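# Finish rolling a towel into a tight, even roll

## Task

Complete the rolling of the towel so it forms a single straight roll of even thickness. Any layer sticking out from the roll means it is not yet rolled. A strip about one hand wide may still lie flat on the table, but only on the side the roll is heading toward, never behind it. The finished roll must be firm and round, barely looser than at the start.

## Robot and tools

Robot: two arms, left_arm and right_arm, each ending in a five-finger hand (left_arm has a left hand, the mirror image of the right hand). Base positions in the scene frame: left_arm (+0.049, +0.277, 0) m, right_arm (-0.008, -0.353, 0) m, both nearly unrotated.

Frames: the scene frame has its origin at table-top height between the nominal bases, +z up, +x out over the table, left_arm on the +y side. Fixed cameras and the table use the scene frame. Every hand pose, target, offset and reported end_effector_position or end_effector_quat_wxyz is in that arm's own base frame. The hand point sits 0.05 m in front of the palm and 0.15 m from the wrist face. Its +z runs along the straight fingers, +y out of the palm, +x across the palm away from the thumb on the right hand (toward the thumb on the left hand). Straight fingertips reach 0.06-0.07 m past the point along +z, lying 0.06 m behind it along -y. A wrist bracket on the little-finger side can collide with things.

The row: every call that moves something uses rows of 28 numbers, each in [-1, 1], always covering both arms. Order: left_arm dx, dy, dz, rx, ry, rz; left hand little, ring, middle, index, thumb_bend, thumb_turn, force_limit, speed; then the same 14 for right_arm. The six pose numbers are an offset, not a pose: they count from that arm's Hand target as it stood when the action (or move) began, along its base axes; 1.0 = 0.6 m for dx, dy, dz and 180 degrees for rx, ry, rz, which form one rotation vector about the Hand target position. Rows inside one action all count from the same start, not from each other; repeating an offset in a new call moves further. Sending all six pose zeros re-asks for the current Hand target. The six finger numbers are absolute positions: -1 open/straight, +1 closed; thumb_turn -1 beside the palm, +1 in front facing the fingers. force_limit maps -1..+1 to about 0..10 N at the fingertip (0..15 N for both thumb motors). speed rises linearly from near zero at -1 to full at +0.48 and stays full up to +1; a full finger stroke takes 0.49 s at full speed. To leave a hand unchanged, repeat its last carried-out eight numbers (if none yet, send hand_measured plus hand_force_limit and hand_speed). For a gentle grip close at speed -0.94 or lower. With the thumb in front the hand can grip things roughly 0.035-0.065 m thick.

Tools:
- execute_actions(actions, cameras): actions is a list of actions, each a list of up to 15 rows; each row is one 1/30 s step and a short action repeats its final row to fill 15 steps (0.5 s). Images are returned only for an empty actions list or when cameras names them (["all"], [] or names).
- move(target, speed, blend, blocking, cameras): target is one 28-number row or up to 15 rows, all offsets from the same starting Hand targets. speed is m/s per arm path, 0.002 to 4.3, default 0.25 (rotation up to twice that in rad/s); one value or one per target. blend in metres rounds corners between listed targets; 0 stops at each. Paths last at least 0.5 s and are cut at 10 s. blocking=false returns after about 0.5 s while motion continues. Moves do not avoid obstacles or the other arm.
- wait(seconds 0-10, cameras): lets time pass holding commands.
- stop(cameras): brakes a running move.
- zoom_image(camera, region [x0,y0,x1,y1], at most 504x504 px) on the newest image of cam_high, cam_low, cam_roll_left, cam_roll_right, cam_left_wrist or cam_right_wrist.
- show_instructions(): shows reference images.
- finished_scene(scene=1): ends the scene permanently.

Results: per arm, end_effector_position (m) and quaternion, Hand target (the commanded pose after clipping; next offsets start here), joint positions, velocities (may be omitted when all are just noise) and torques. Per hand, hand_measured, hand_stopped_by (moving, target, force, stalled, fault) and hand_load_n (positive when pushed open; a drop to about 0 signals a lost grip), plus hand_force_limit and hand_speed. A move adds a move: line with its ending (done, off_target, moving, held, fault) and limits such as paced (pose clipped) or held (steps withheld). Actions calls also list some step positions. MOTOR HOT warns of overheating; OVER-TEMPERATURE FAULT means the arm went limp for 30-60 s.

Practical notes: the arm tracks loosely and often rests 1-3 cm (up to 5 cm) short, usually low; that is not a contact. Orientation commands are clipped to 40 degrees from the current one per step. Send a small extra offset to close a remaining gap. Keep paths away from an arm's own base. Faster moves hit harder, and targets set deep past a contact press harder; to release a push, command back past the hand point. Avoid: letting the towel or anything leave the table, slamming or hard pushing, any arm-to-arm contact or one hand gripping the other, overloading fingers, arm stops, and long stretched or straining holds that heat motors.

Each tool is called as name(argument=value, ...) on one line, values as JSON.

Reference images:

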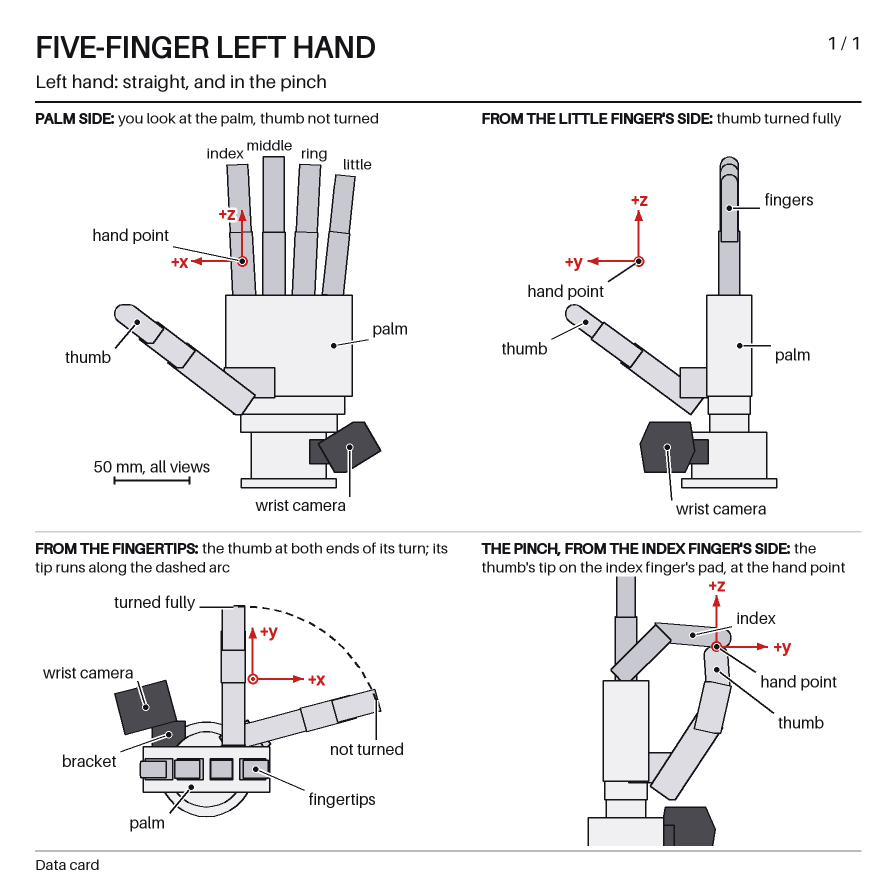

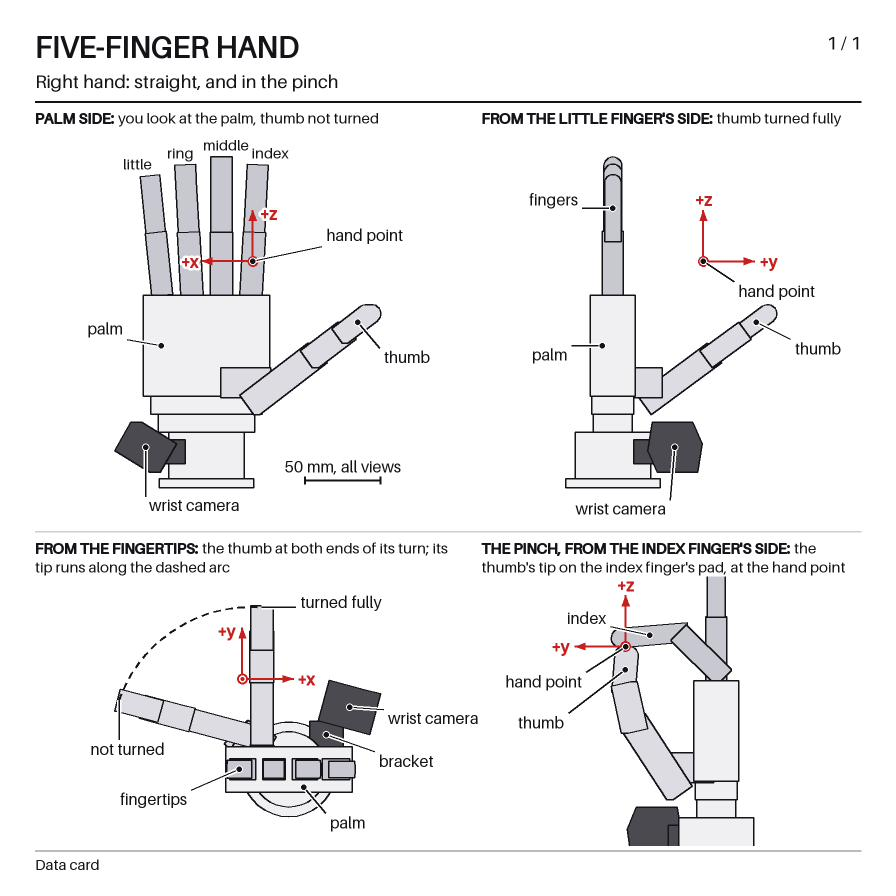

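## Session

execute_actions(actions=[])

Scene clock: 0.00 s.
left_arm: end_effector_position=(+0.2398, -0.3701, +0.2241) hand_measured=(-1.000, -1.000, -1.000, -1.000, -1.000, -1.000) hand_load_n=(+0.0, +0.0, +0.0, +0.0, +0.0, +0.0) hand_stopped_by=(target, target, target, target, target, target) hand_force_limit=0.00 hand_speed=-0.80 end_effector_quat_wxyz=(+0.027, +0.487, +0.873, +0.000) | right_arm: end_effector_position=(+0.9707, +0.1026, +0.2363) hand_measured=(-1.000, -1.000, -1.000, -1.000, -1.000, -1.000) hand_load_n=(+0.0, +0.0, +0.0, +0.0, +0.0, +0.0) hand_stopped_by=(target, target, target, target, target, target) hand_force_limit=0.00 hand_speed=-0.80 end_effector_quat_wxyz=(+0.556, -0.206, +0.804, +0.036)
Joint positions: left_arm=[-1.136 1.548 1.499 -1.478 -0.031 1.454] | right_arm=[-0.02 2.487 2.525 -0.448 -0.309 1.253]
Joint velocities: within noise
Joint torques (N m): no reading
Heat: left arm: hottest waist 27 °C; right arm: hottest wrist yaw 29 °C.
Hand target: left_arm +0.2432, -0.3772, +0.2372; +0.042, +0.487, +0.872, -0.011 | right_arm +0.9713, +0.1026, +0.2714; +0.577, -0.207, +0.789, +0.030

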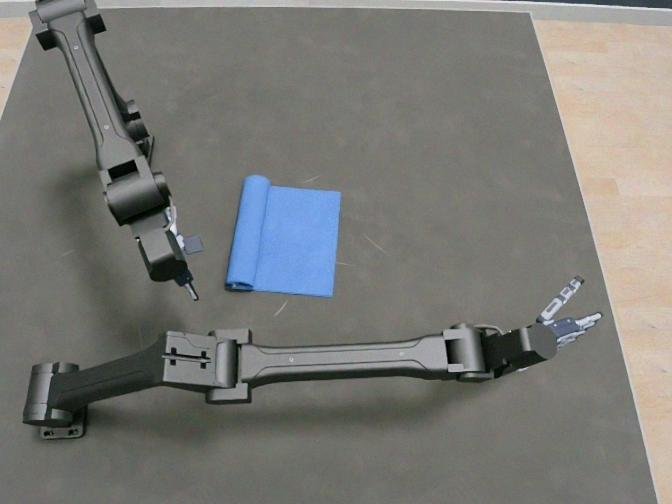

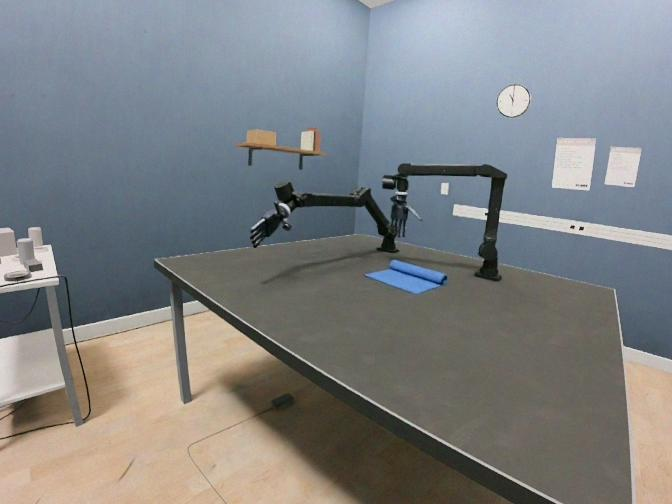

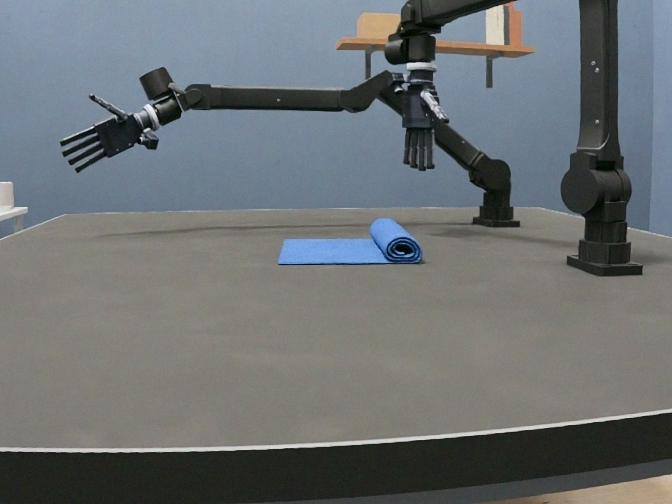

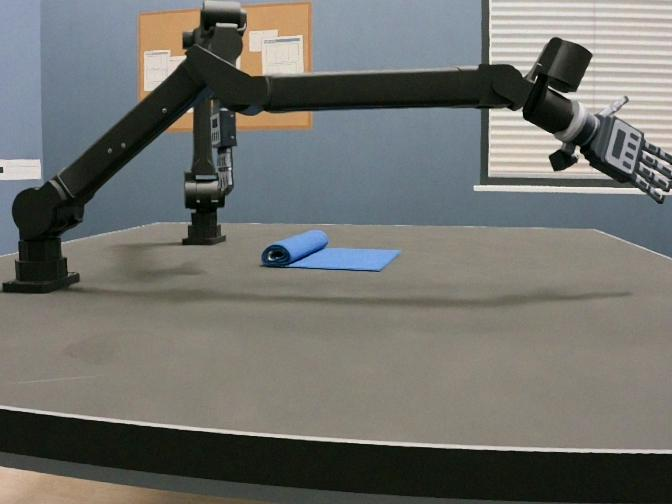

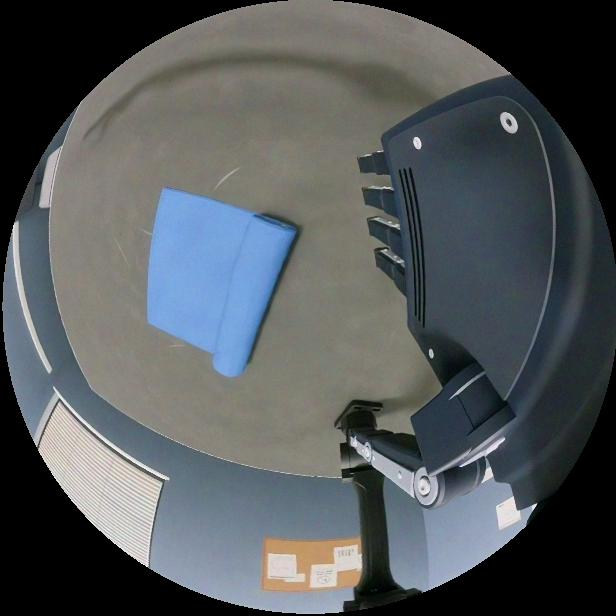

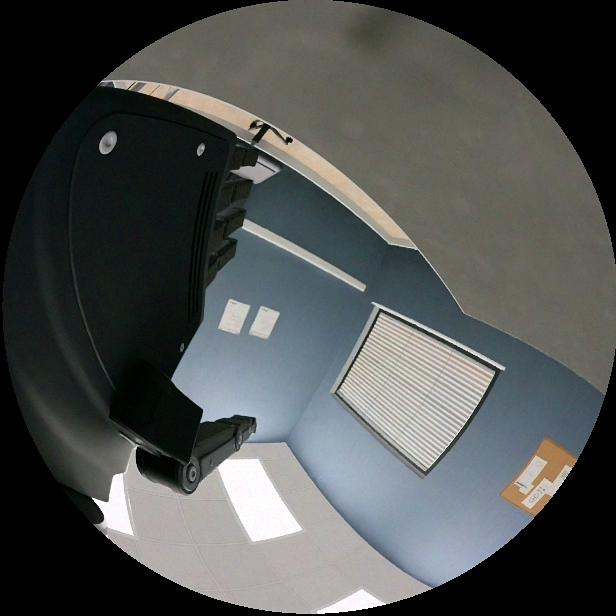

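zoom_image(camera="cam_roll_left", region=[260, 190, 460, 290])

zoom_image(camera="cam_roll_right", region=[230, 200, 430, 300])

zoom_image(camera="cam_high", region=[190, 150, 370, 320])

Scaled by 2.520.

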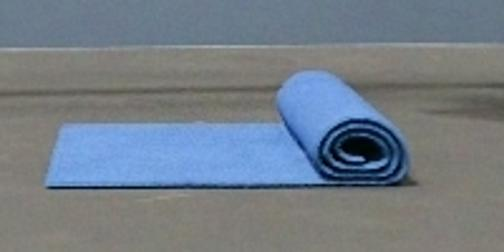

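Scaled by 2.520.

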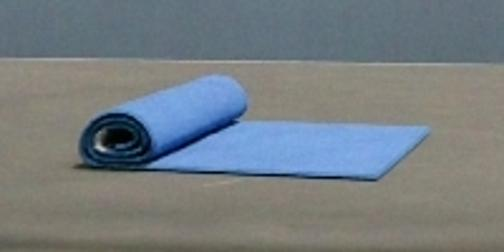

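Scaled by 2.800.

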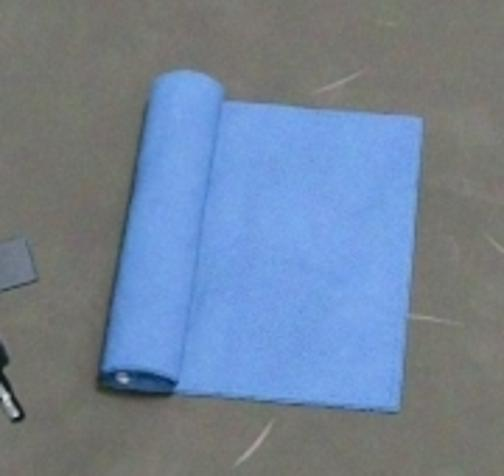

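move(target=[0.312, 0.212, 0.072, -0.461, 0.0207, 0.5423, -1, -1, -1, -1, -1, -1, 0, -0.8, -0.702, -0.004, 0.014, -0.4014, -0.0596, 0.0621, -1, -1, -1, -1, -1, -1, 0, -0.8], cameras=["cam_high", "cam_roll_left"])

Scene clock: 147.40 s.
left_arm: end_effector_position=(+0.4264, -0.2522, +0.2674) hand_measured=(-1.000, -1.000, -1.000, -1.000, -1.000, -1.000) hand_load_n=(+0.0, +0.0, +0.0, +0.0, +0.0, +0.0) hand_stopped_by=(target, target, target, target, target, target) hand_force_limit=0.00 hand_speed=-0.80 end_effector_quat_wxyz=(+0.278, -0.407, +0.723, -0.485) | right_arm: end_effector_position=(+0.5495, +0.0977, +0.2609) hand_measured=(-1.000, -1.000, -1.000, -1.000, -1.000, -1.000) hand_load_n=(+0.0, +0.0, +0.0, +0.0, +0.0, +0.0) hand_stopped_by=(target, target, target, target, target, target) hand_force_limit=0.00 hand_speed=-0.80 end_effector_quat_wxyz=(-0.393, +0.585, -0.590, +0.394)
Joint positions: left_arm=[-0.442 1.058 0.875 -0.203 0.089 0.043] | right_arm=[0.172 1.23 0.99 -0.157 0.164 0.071]
Joint torques (N m): left_arm=[1.03 -6.18 9.81 2.19 -0.21 -0.35] | right_arm=[-0.91 -10.93 8.84 2.14 0.14 -0.06]
Heat: left arm: hottest elbow 35 °C; right arm: hottest shoulder 41 °C.
Hand target: left_arm +0.4304, -0.2501, +0.2802; +0.286, -0.409, +0.710, -0.497 | right_arm +0.5501, +0.1002, +0.2799; -0.406, +0.579, -0.579, +0.406
Off the commanded pose: left_arm 0.014 m, 2 deg | right_arm 0.019 m, 2 deg.
move: off_target (left_arm, right_arm)
Images, in order (width x height): cam_high 672x504, cam_roll_left 672x504.

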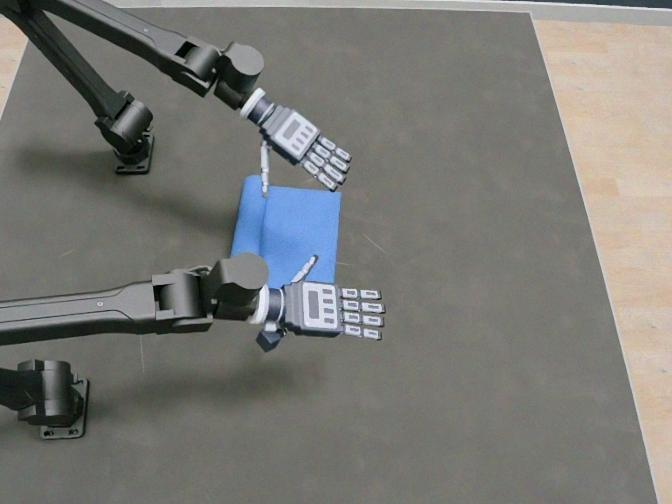

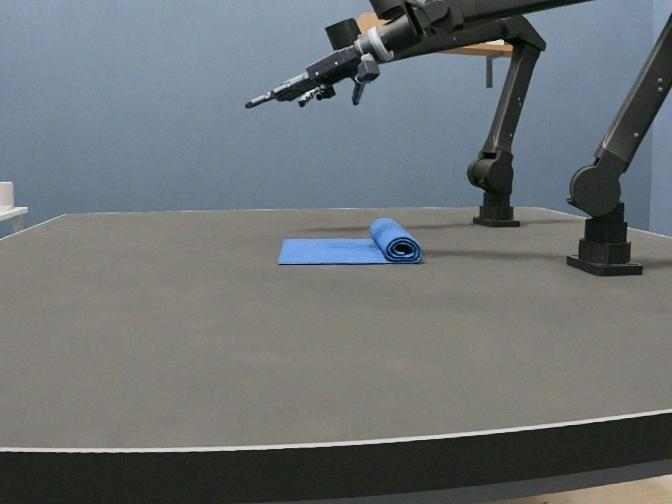

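move(target=[-0.249, 0.1135, -0.217, -0.0083, -0.0269, 0.14, -1, -1, -1, -1, 0.8, -1, 0, -0.3, 0, 0, 0, 0, 0, 0, -1, -1, -1, -1, 0.8, -1, 0, -0.3], cameras=["all"], speed=0.15)

Scene clock: 234.13 s.
left_arm: end_effector_position=(+0.2823, -0.1785, +0.1456) hand_measured=(-1.000, -1.000, -1.000, -1.000, +0.800, -1.000) hand_load_n=(+0.0, +0.0, -0.5, -0.5, +0.0, +0.0) hand_stopped_by=(target, target, target, target, target, target) hand_force_limit=0.00 hand_speed=-0.30 end_effector_quat_wxyz=(+0.416, -0.535, +0.587, -0.442) | right_arm: end_effector_position=(+0.5495, +0.0975, +0.2609) hand_measured=(-1.000, -1.000, -1.000, -1.000, +0.800, -1.000) hand_load_n=(+0.0, +0.0, +0.0, +0.0, +0.0, +0.0) hand_stopped_by=(target, target, target, target, target, target) hand_force_limit=0.00 hand_speed=-0.30 end_effector_quat_wxyz=(-0.392, +0.585, -0.590, +0.394)
Joint positions: left_arm=[-0.87 0.583 0.281 -0.069 -0.758 -0.245] | right_arm=[0.172 1.23 0.99 -0.157 0.164 0.071]
Joint torques (N m): left_arm=[-0.44 -0.03 9.58 1.13 -0.48 -0.37] | right_arm=[-0.91 -10.81 8.84 2.15 0.11 -0.05]
Heat: left arm: hottest elbow 37 °C; right arm: hottest elbow 36 °C.
Hand target: left_arm +0.2810, -0.1820, +0.1500; +0.412, -0.537, +0.584, -0.448 | right_arm +0.5501, +0.1002, +0.2799; -0.406, +0.579, -0.579, +0.406
Off the commanded pose: left_arm 0.006 m, 1 deg | right_arm 0.019 m, 2 deg.
move: off_target (right_arm)
camera_calibration:
cam_left_wrist: T_world_to_cam=[[0.243063, -0.274229, 0.93044, -0.253434], [-0.601324, -0.795258, -0.0773001, 0.0385769], [0.761138, -0.540707, -0.358198, -0.150268], [0, 0, 0, 1]] pos_world=[0.199172, -0.120071, 0.184962]
cam_right_wrist: T_world_to_cam=[[-0.382328, -0.325429, -0.864824, 0.461697], [-0.586874, 0.80844, -0.0447623, 0.255606], [0.713726, 0.490429, -0.500075, -0.192842], [0, 0, 0, 1]] pos_world=[0.464164, 0.0381828, 0.314293]

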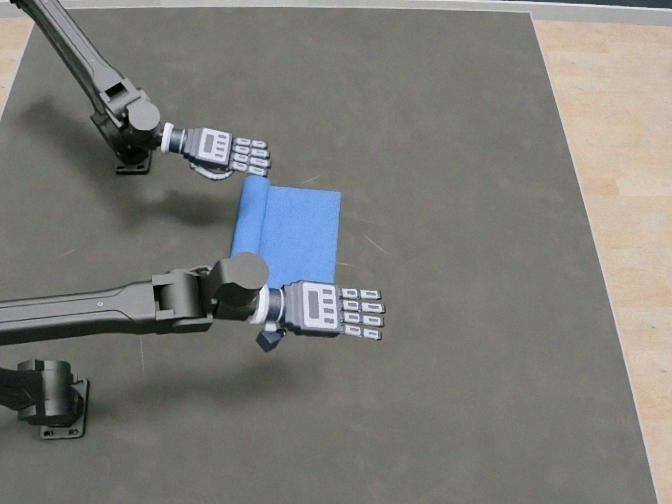

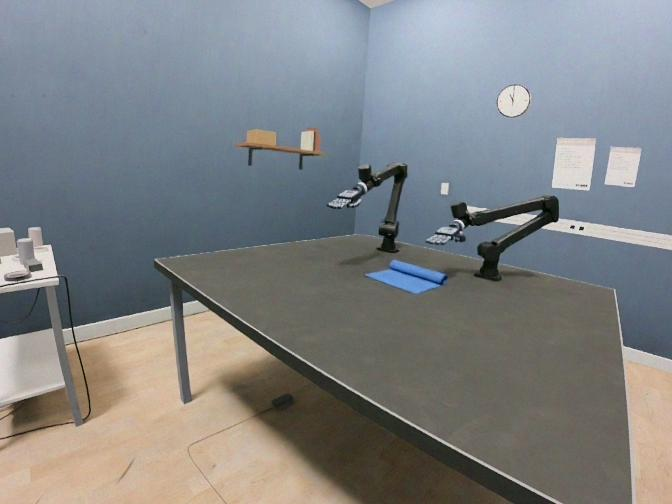

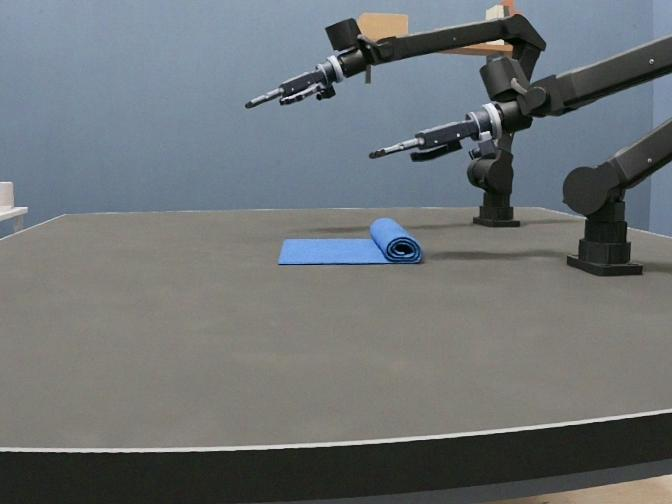

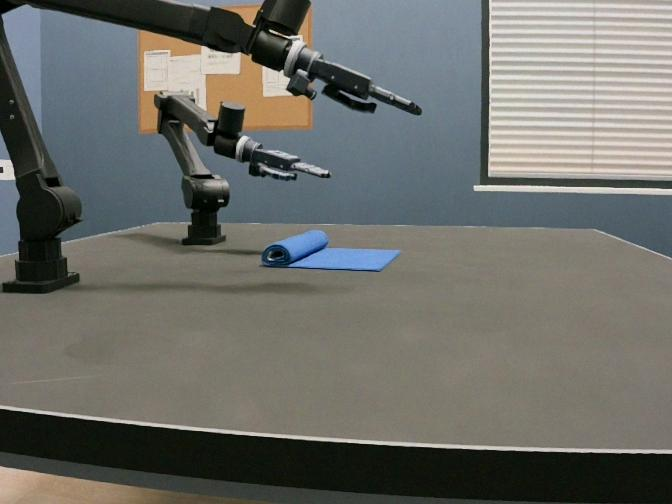

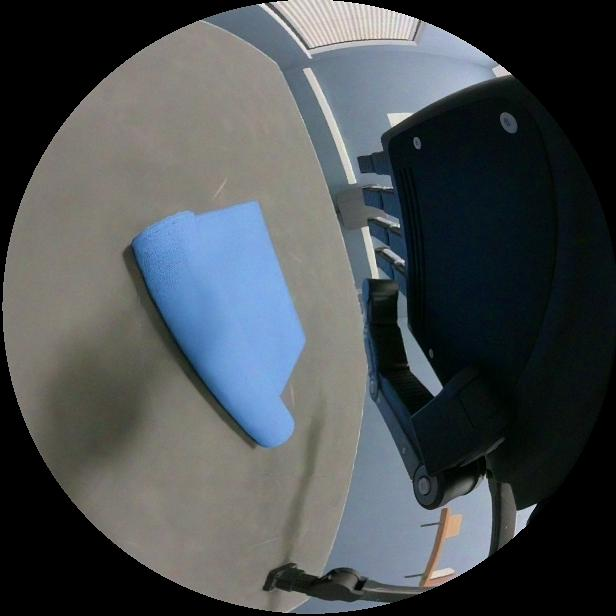

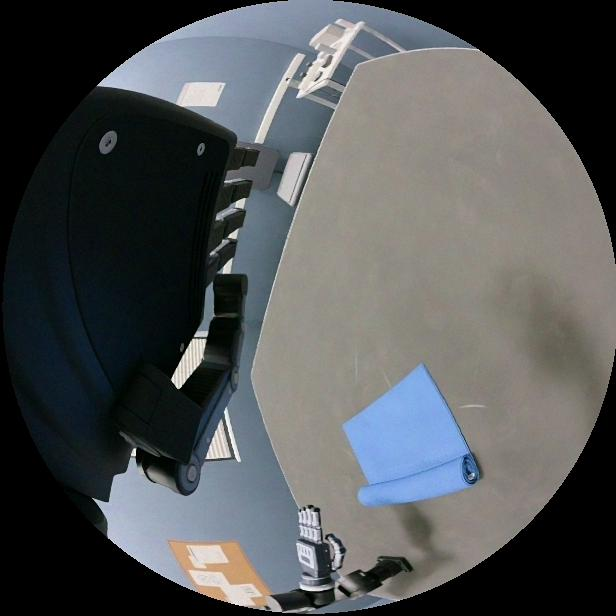

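zoom_image(camera="cam_roll_left", region=[340, 60, 560, 200])

zoom_image(camera="cam_high", region=[120, 90, 320, 240])

Scaled by 2.291.

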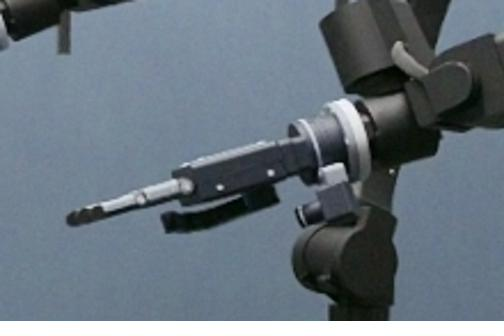

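Scaled by 2.520.

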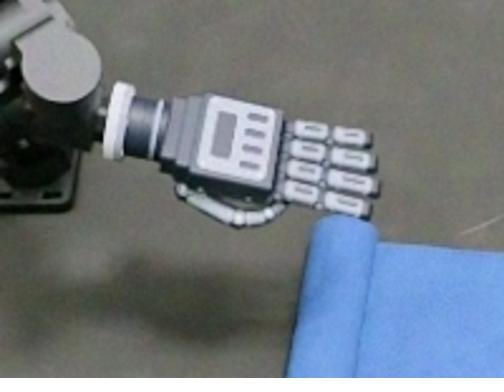

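move(target=[0, 0, 0, 0, 0, 0, -1, -1, -1, -1, 0.8, -1, 0, -0.3, -0.329, 0.3765, -0.2165, -0.002, -0.0273, -0.0466, -1, -1, -1, -1, 0.8, -1, 0, -0.3], cameras=["all"], speed=0.15)

Scene clock: 245.37 s.
left_arm: end_effector_position=(+0.2823, -0.1785, +0.1457) hand_measured=(-1.000, -1.000, -1.000, -1.000, +0.800, -1.000) hand_load_n=(+0.0, +0.0, +0.0, +0.0, +0.0, +0.0) hand_stopped_by=(target, target, target, target, target, target) hand_force_limit=0.00 hand_speed=-0.30 end_effector_quat_wxyz=(+0.416, -0.535, +0.587, -0.442) | right_arm: end_effector_position=(+0.3461, +0.3118, +0.1365) hand_measured=(-1.000, -1.000, -1.000, -1.000, +0.800, -1.000) hand_load_n=(+0.0, +0.0, +0.0, +0.0, +0.0, +0.0) hand_stopped_by=(target, target, target, target, target, target) hand_force_limit=0.00 hand_speed=-0.30 end_effector_quat_wxyz=(+0.386, -0.529, +0.596, -0.465)
Joint positions: left_arm=[-0.87 0.583 0.281 -0.069 -0.758 -0.246] | right_arm=[1.062 1.294 0.683 -0.064 1.125 0.594]
Joint torques (N m): left_arm=[-0.44 0.03 9.58 1.11 -0.49 -0.36] | right_arm=[-1.08 -7.47 9.65 0.96 0.64 0.12]
Heat: left arm: hottest elbow 36 °C; right arm: hottest elbow 37 °C.
Hand target: left_arm +0.2810, -0.1820, +0.1500; +0.412, -0.537, +0.584, -0.448 | right_arm +0.3525, +0.3262, +0.1500; +0.398, -0.519, +0.601, -0.460
Off the commanded pose: left_arm 0.006 m, 1 deg | right_arm 0.021 m, 2 deg.
move: off_target (right_arm)
camera_calibration:
cam_left_wrist: T_world_to_cam=[[0.24318, -0.27354, 0.930612, -0.253408], [-0.601177, -0.795425, -0.0767093, 0.0384176], [0.761216, -0.540809, -0.357878, -0.150355], [0, 0, 0, 1]] pos_world=[0.199172, -0.120072, 0.184963]
cam_right_wrist: T_world_to_cam=[[-0.323798, -0.315081, -0.89212, 0.326235], [-0.462774, 0.87517, -0.141129, -0.0931964], [0.825224, 0.367153, -0.42919, -0.224773], [0, 0, 0, 1]] pos_world=[0.247994, 0.266879, 0.181418]

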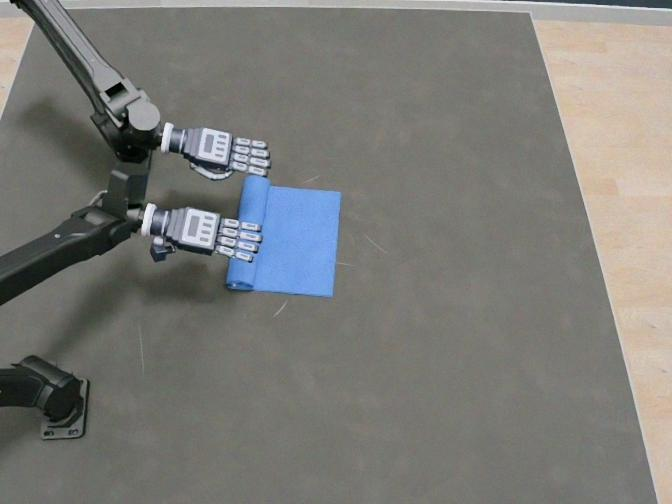

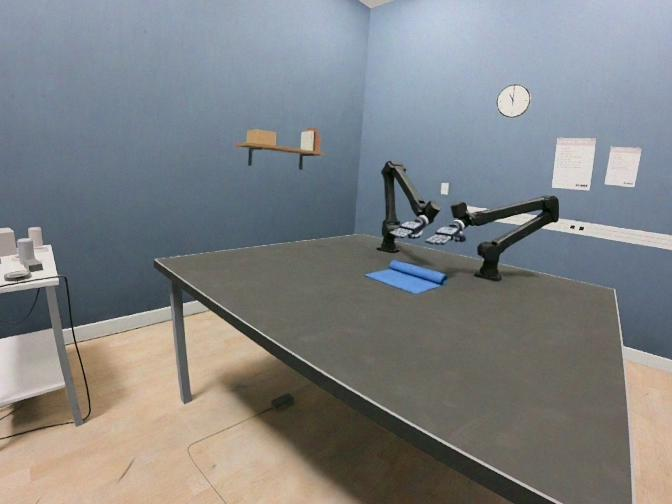

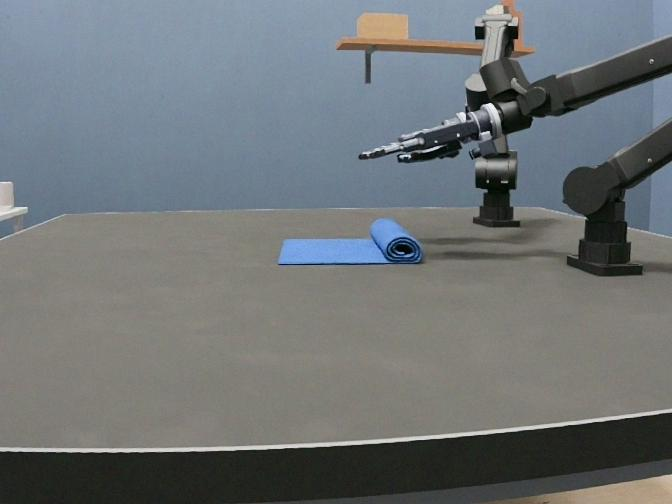

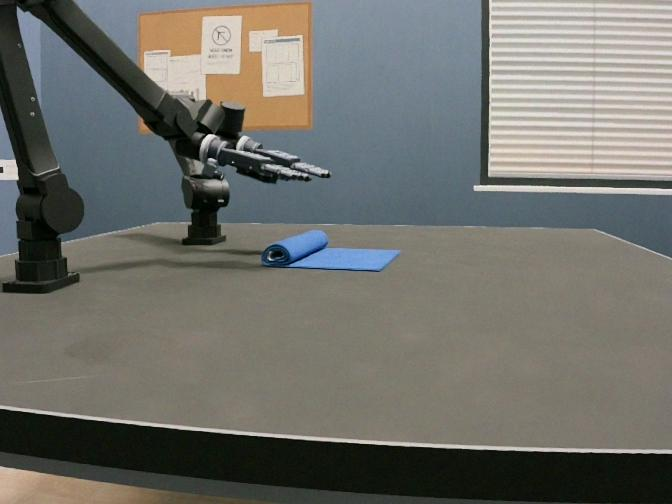

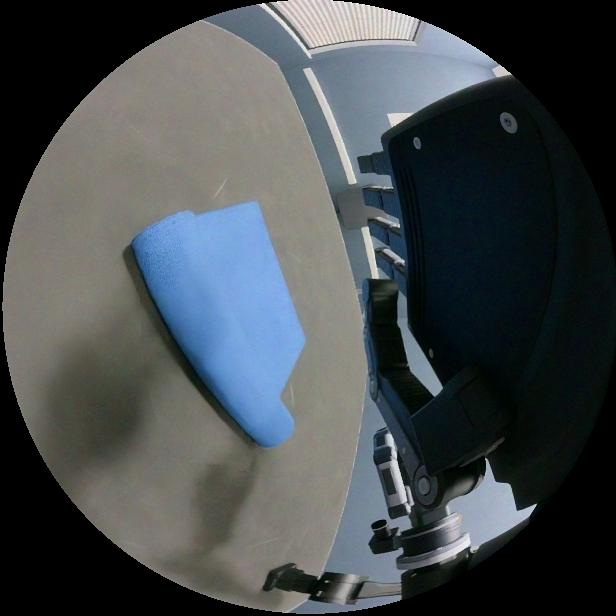

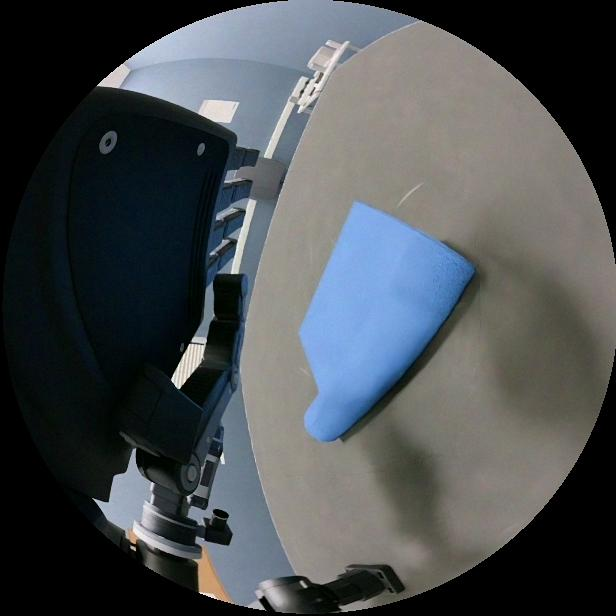

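move(target=[0, 0, -0.175, 0, 0, 0.0556, -1, -1, -1, -1, 0.8, -1, 0, -0.3, 0, 0, -0.153, 0, 0, 0, -1, -1, -1, -1, 0.8, -1, 0, -0.3], cameras=["cam_high", "cam_roll_left", "cam_roll_right"], speed=0.08)

Scene clock: 265.37 s.
left_arm: end_effector_position=(+0.2781, -0.1728, +0.0578) hand_measured=(-1.000, -1.000, -1.000, -1.000, +0.800, -1.000) hand_load_n=(+0.0, +0.0, +0.5, +0.0, +0.0, +0.0) hand_stopped_by=(target, target, target, target, target, target) hand_force_limit=0.00 hand_speed=-0.30 end_effector_quat_wxyz=(-0.448, +0.575, -0.556, +0.400) | right_arm: end_effector_position=(+0.3518, +0.3221, +0.0617) hand_measured=(-1.000, -1.000, -1.000, -1.000, +0.800, -1.000) hand_load_n=(+0.0, +0.0, +0.0, +0.0, +0.0, +0.0) hand_stopped_by=(target, target, target, target, target, target) hand_force_limit=0.00 hand_speed=-0.30 end_effector_quat_wxyz=(+0.394, -0.522, +0.600, -0.462)
Joint positions: left_arm=[-0.971 0.945 0.162 0.261 -0.98 -0.406] | right_arm=[1.062 1.504 0.617 0.226 1.126 0.602]
Joint torques (N m): left_arm=[0.67 -1.61 7.24 0.96 -0.35 -0.17] | right_arm=[-1.08 -8.53 5.79 1.72 0.61 0.06]
Heat: left arm: hottest elbow 36 °C; right arm: hottest elbow 39 °C.
Hand target: left_arm +0.2790, -0.1734, +0.0603; -0.449, +0.574, -0.556, +0.400 (not the last commanded pose) | right_arm +0.3525, +0.3261, +0.0604; +0.398, -0.519, +0.601, -0.460 (not the last commanded pose)
Off the commanded pose: left_arm 0.016 m, 3 deg | right_arm 0.005 m, 1 deg.
move: held (left_arm; a check stopped the path); limits=held
pose unreachable (left arm): on one or more control steps of this call, first in action 0 (counted from 0), this arm could not follow its commanded pose, so it was not sent that pose on those steps. It may still have moved: this result reports where it is.
cause: moving toward the commanded pose would bring a part of the arm too close to another arm (a part of this arm just beyond joint 4 (wrist pitch) and a part of the right arm just beyond its joint 4 (wrist pitch), along the way the arms are being sent, or toward where that arm still pushes).
Images, in order (width x height): cam_high 672x504, cam_roll_left 672x504, cam_roll_right 672x504.

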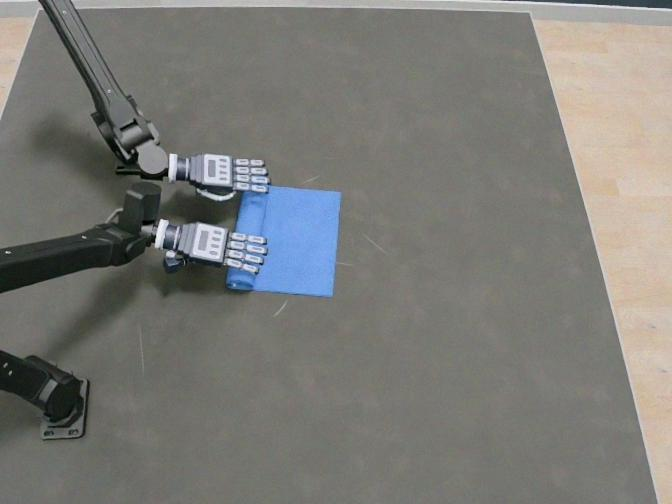

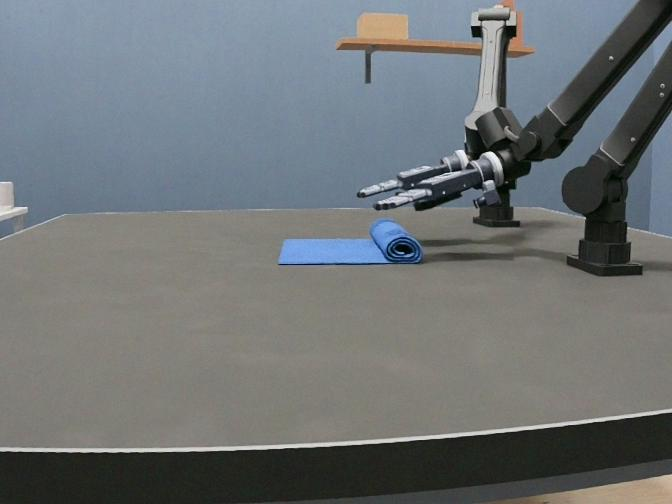

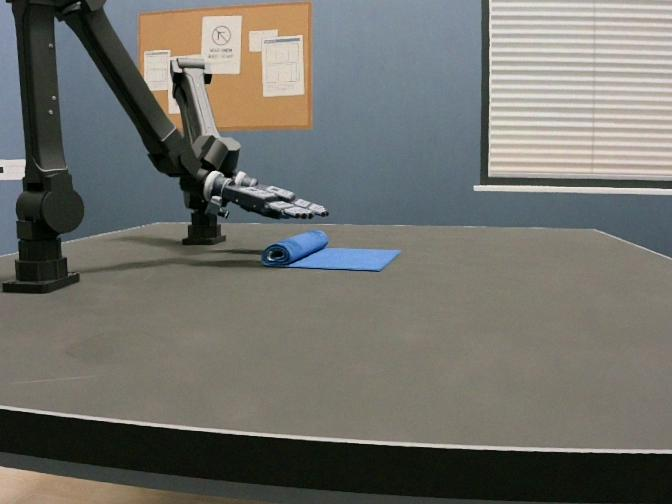

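move(target=[[0, 0, 0, 0, 0, 0, -1, -1, -1, -1, 0.8, -1, 0, -0.3, 0, 0, 0, 0, 0, 0.0928, -1, -1, -1, -1, 0.8, -1, 0, -0.3], [0.003, -0.014, -0.055, 0, 0, 0, -1, -1, -1, -1, 0.8, -1, 0, -0.3, 0, 0, -0.05, 0, 0, 0.0928, -1, -1, -1, -1, 0.8, -1, 0, -0.3]], cameras=["cam_high", "cam_roll_left", "cam_roll_right"], speed=0.08)

Scene clock: 278.77 s.
left_arm: end_effector_position=(+0.2814, -0.1780, +0.0260) hand_measured=(-1.000, -1.000, -1.000, -1.000, +0.800, -1.000) hand_load_n=(+0.0, +0.0, +0.0, -0.5, +0.0, +0.0) hand_stopped_by=(target, target, target, target, target, target) hand_force_limit=0.00 hand_speed=-0.30 end_effector_quat_wxyz=(-0.451, +0.575, -0.558, +0.394) | right_arm: end_effector_position=(+0.3486, +0.3263, +0.0313) hand_measured=(-1.000, -1.000, -1.000, -1.000, +0.800, -1.000) hand_load_n=(+0.0, +0.0, +0.0, +0.0, +0.0, +0.0) hand_stopped_by=(target, target, target, target, target, target) hand_force_limit=0.00 hand_speed=-0.30 end_effector_quat_wxyz=(-0.460, +0.602, -0.520, +0.395)
Joint positions: left_arm=[-0.974 1.174 0.144 0.489 -0.987 -0.412] | right_arm=[0.975 1.562 0.458 0.718 0.789 0.283]
Joint torques (N m): left_arm=[-0.44 -1.79 5.3 1.78 -0.65 -0.27] | right_arm=[-2.08 -8.12 4.81 2.1 0.09 -0.07]
Heat: left arm: hottest elbow 35 °C; right arm: hottest elbow 37 °C.
Hand target: left_arm +0.2808, -0.1819, +0.0273; -0.449, +0.573, -0.556, +0.400 | right_arm +0.3526, +0.3261, +0.0305; -0.460, +0.601, -0.519, +0.398
Off the commanded pose: left_arm 0.004 m, 1 deg | right_arm 0.004 m, 0 deg.
move: done
Images, in order (width x height): cam_high 672x504, cam_roll_left 672x504, cam_roll_right 672x504.

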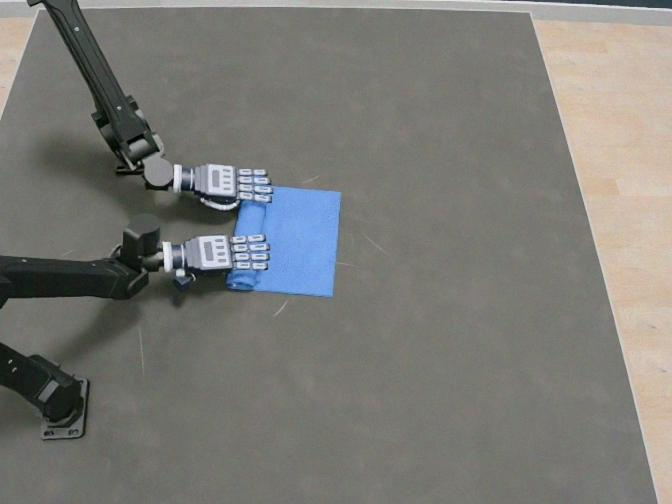

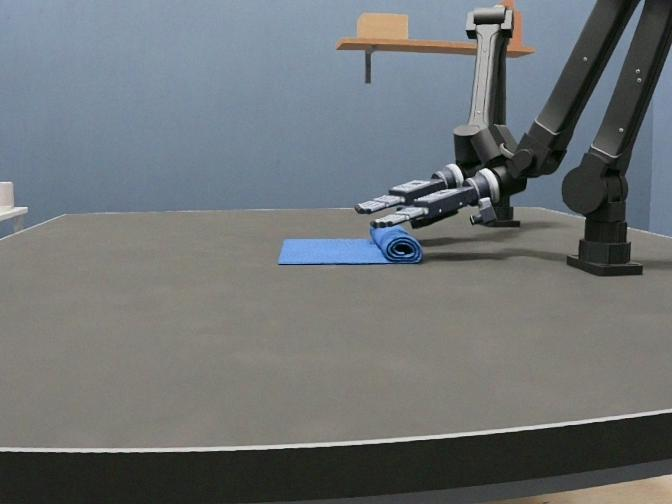

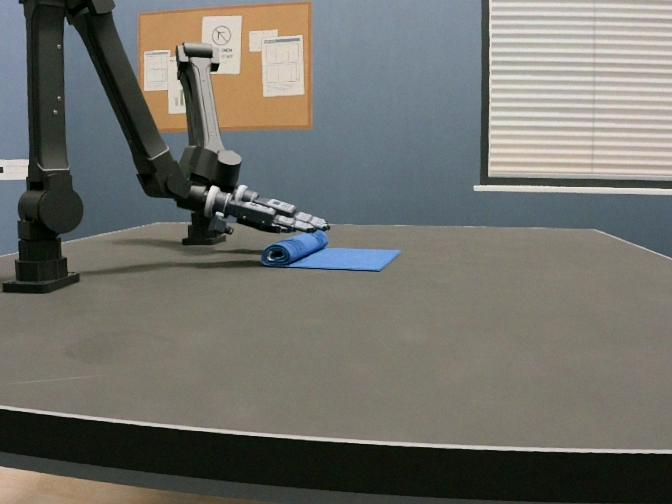

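zoom_image(camera="cam_roll_left", region=[330, 150, 530, 290])

zoom_image(camera="cam_roll_right", region=[200, 170, 400, 290])

zoom_image(camera="cam_high", region=[130, 130, 360, 310])

Scaled by 2.520.

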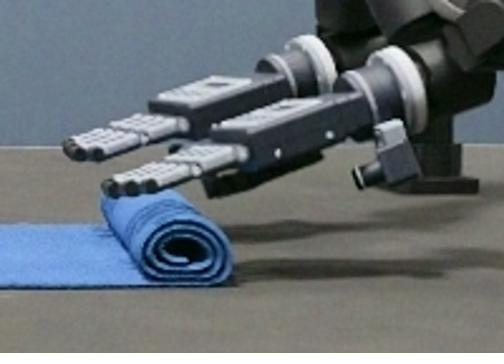

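Scaled by 2.520.

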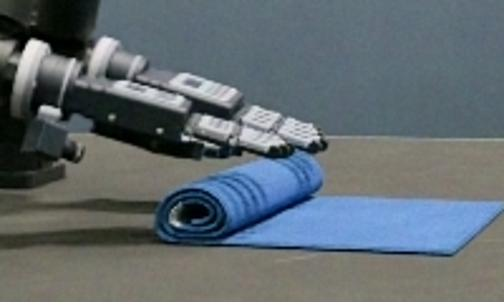

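Scaled by 2.191.

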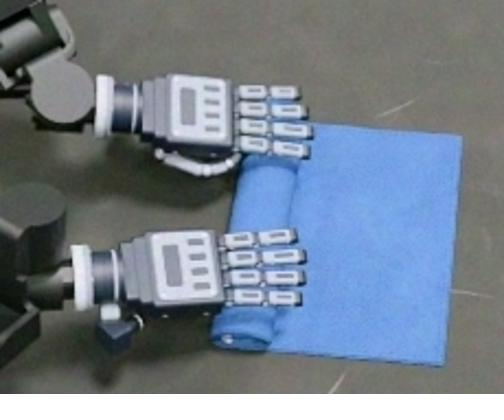

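move(target=[-0.027, 0, -0.024, 0, 0, 0, -1, -1, -1, -1, 0.8, -1, 0, -0.3, -0.027, 0, -0.030, 0, 0, 0, -1, -1, -1, -1, 0.8, -1, 0, -0.3], cameras=["cam_high", "cam_roll_left", "cam_roll_right"], speed=0.05)

Scene clock: 289.93 s.
left_arm: end_effector_position=(+0.2653, -0.1775, +0.0116) hand_measured=(-1.000, -1.000, -1.000, -1.000, +0.800, -1.000) hand_load_n=(+0.0, +0.0, +0.0, +0.0, +0.0, -0.5) hand_stopped_by=(target, target, target, target, target, target) hand_force_limit=0.00 hand_speed=-0.30 end_effector_quat_wxyz=(-0.453, +0.572, -0.561, +0.392) | right_arm: end_effector_position=(+0.3375, +0.3225, +0.0142) hand_measured=(-1.000, -1.000, -1.000, -1.000, +0.800, -1.000) hand_load_n=(+0.0, +0.0, +0.0, +0.0, +0.0, +0.0) hand_stopped_by=(target, target, target, target, target, target) hand_force_limit=0.00 hand_speed=-0.30 end_effector_quat_wxyz=(-0.456, +0.604, -0.517, +0.400)
Joint positions: left_arm=[-1.045 1.229 0.119 0.508 -1.047 -0.474] | right_arm=[1.002 1.613 0.432 0.783 0.821 0.286]
Joint torques (N m): left_arm=[-0.5 -1.85 4.64 1.68 -0.69 -0.36] | right_arm=[-0.79 -7.94 4.11 2.03 0.37 0.12]
Heat: left arm: hottest elbow 34 °C; right arm: hottest elbow 36 °C.
Hand target: left_arm +0.2646, -0.1818, +0.0129; -0.449, +0.573, -0.556, +0.400 | right_arm +0.3364, +0.3261, +0.0125; -0.460, +0.601, -0.519, +0.398
Off the commanded pose: left_arm 0.005 m, 1 deg | right_arm 0.004 m, 1 deg.
move: done
Images, in order (width x height): cam_high 672x504, cam_roll_left 672x504, cam_roll_right 672x504.

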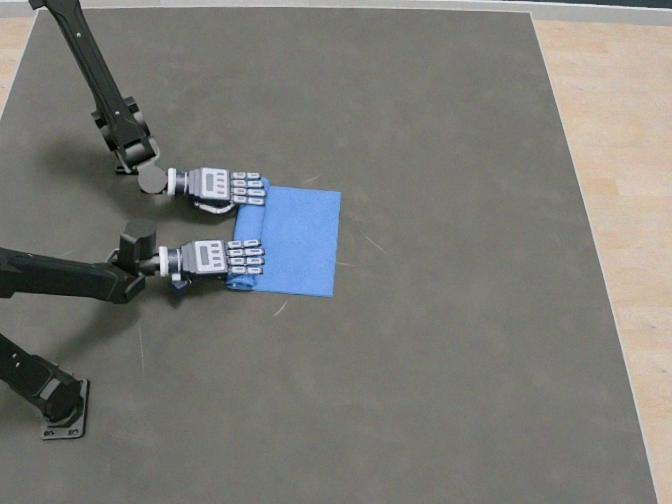

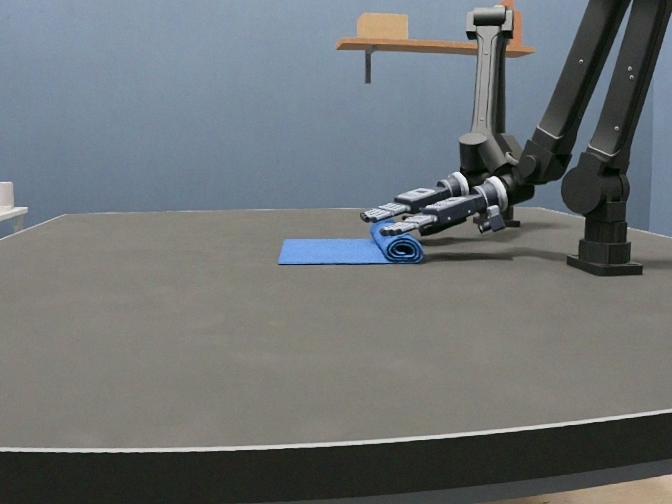

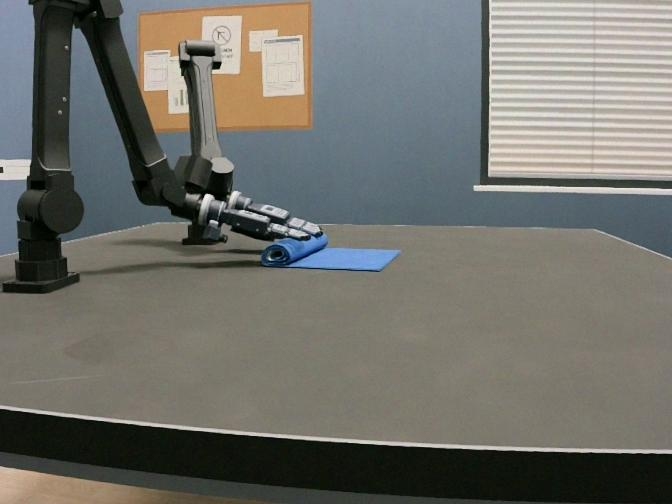

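zoom_image(camera="cam_roll_left", region=[340, 180, 480, 280])

zoom_image(camera="cam_roll_right", region=[220, 190, 360, 290])

Scaled by 3.600.

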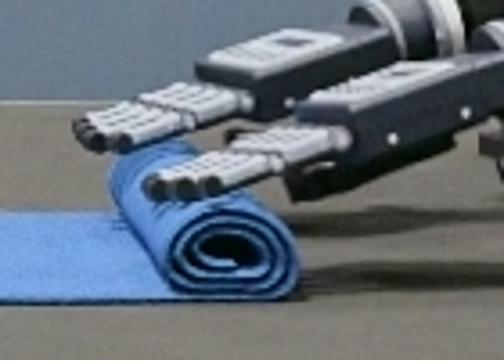

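Scaled by 3.600.

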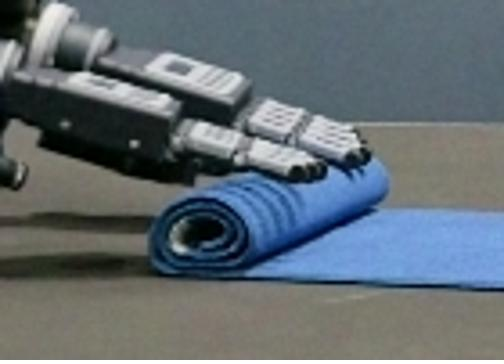

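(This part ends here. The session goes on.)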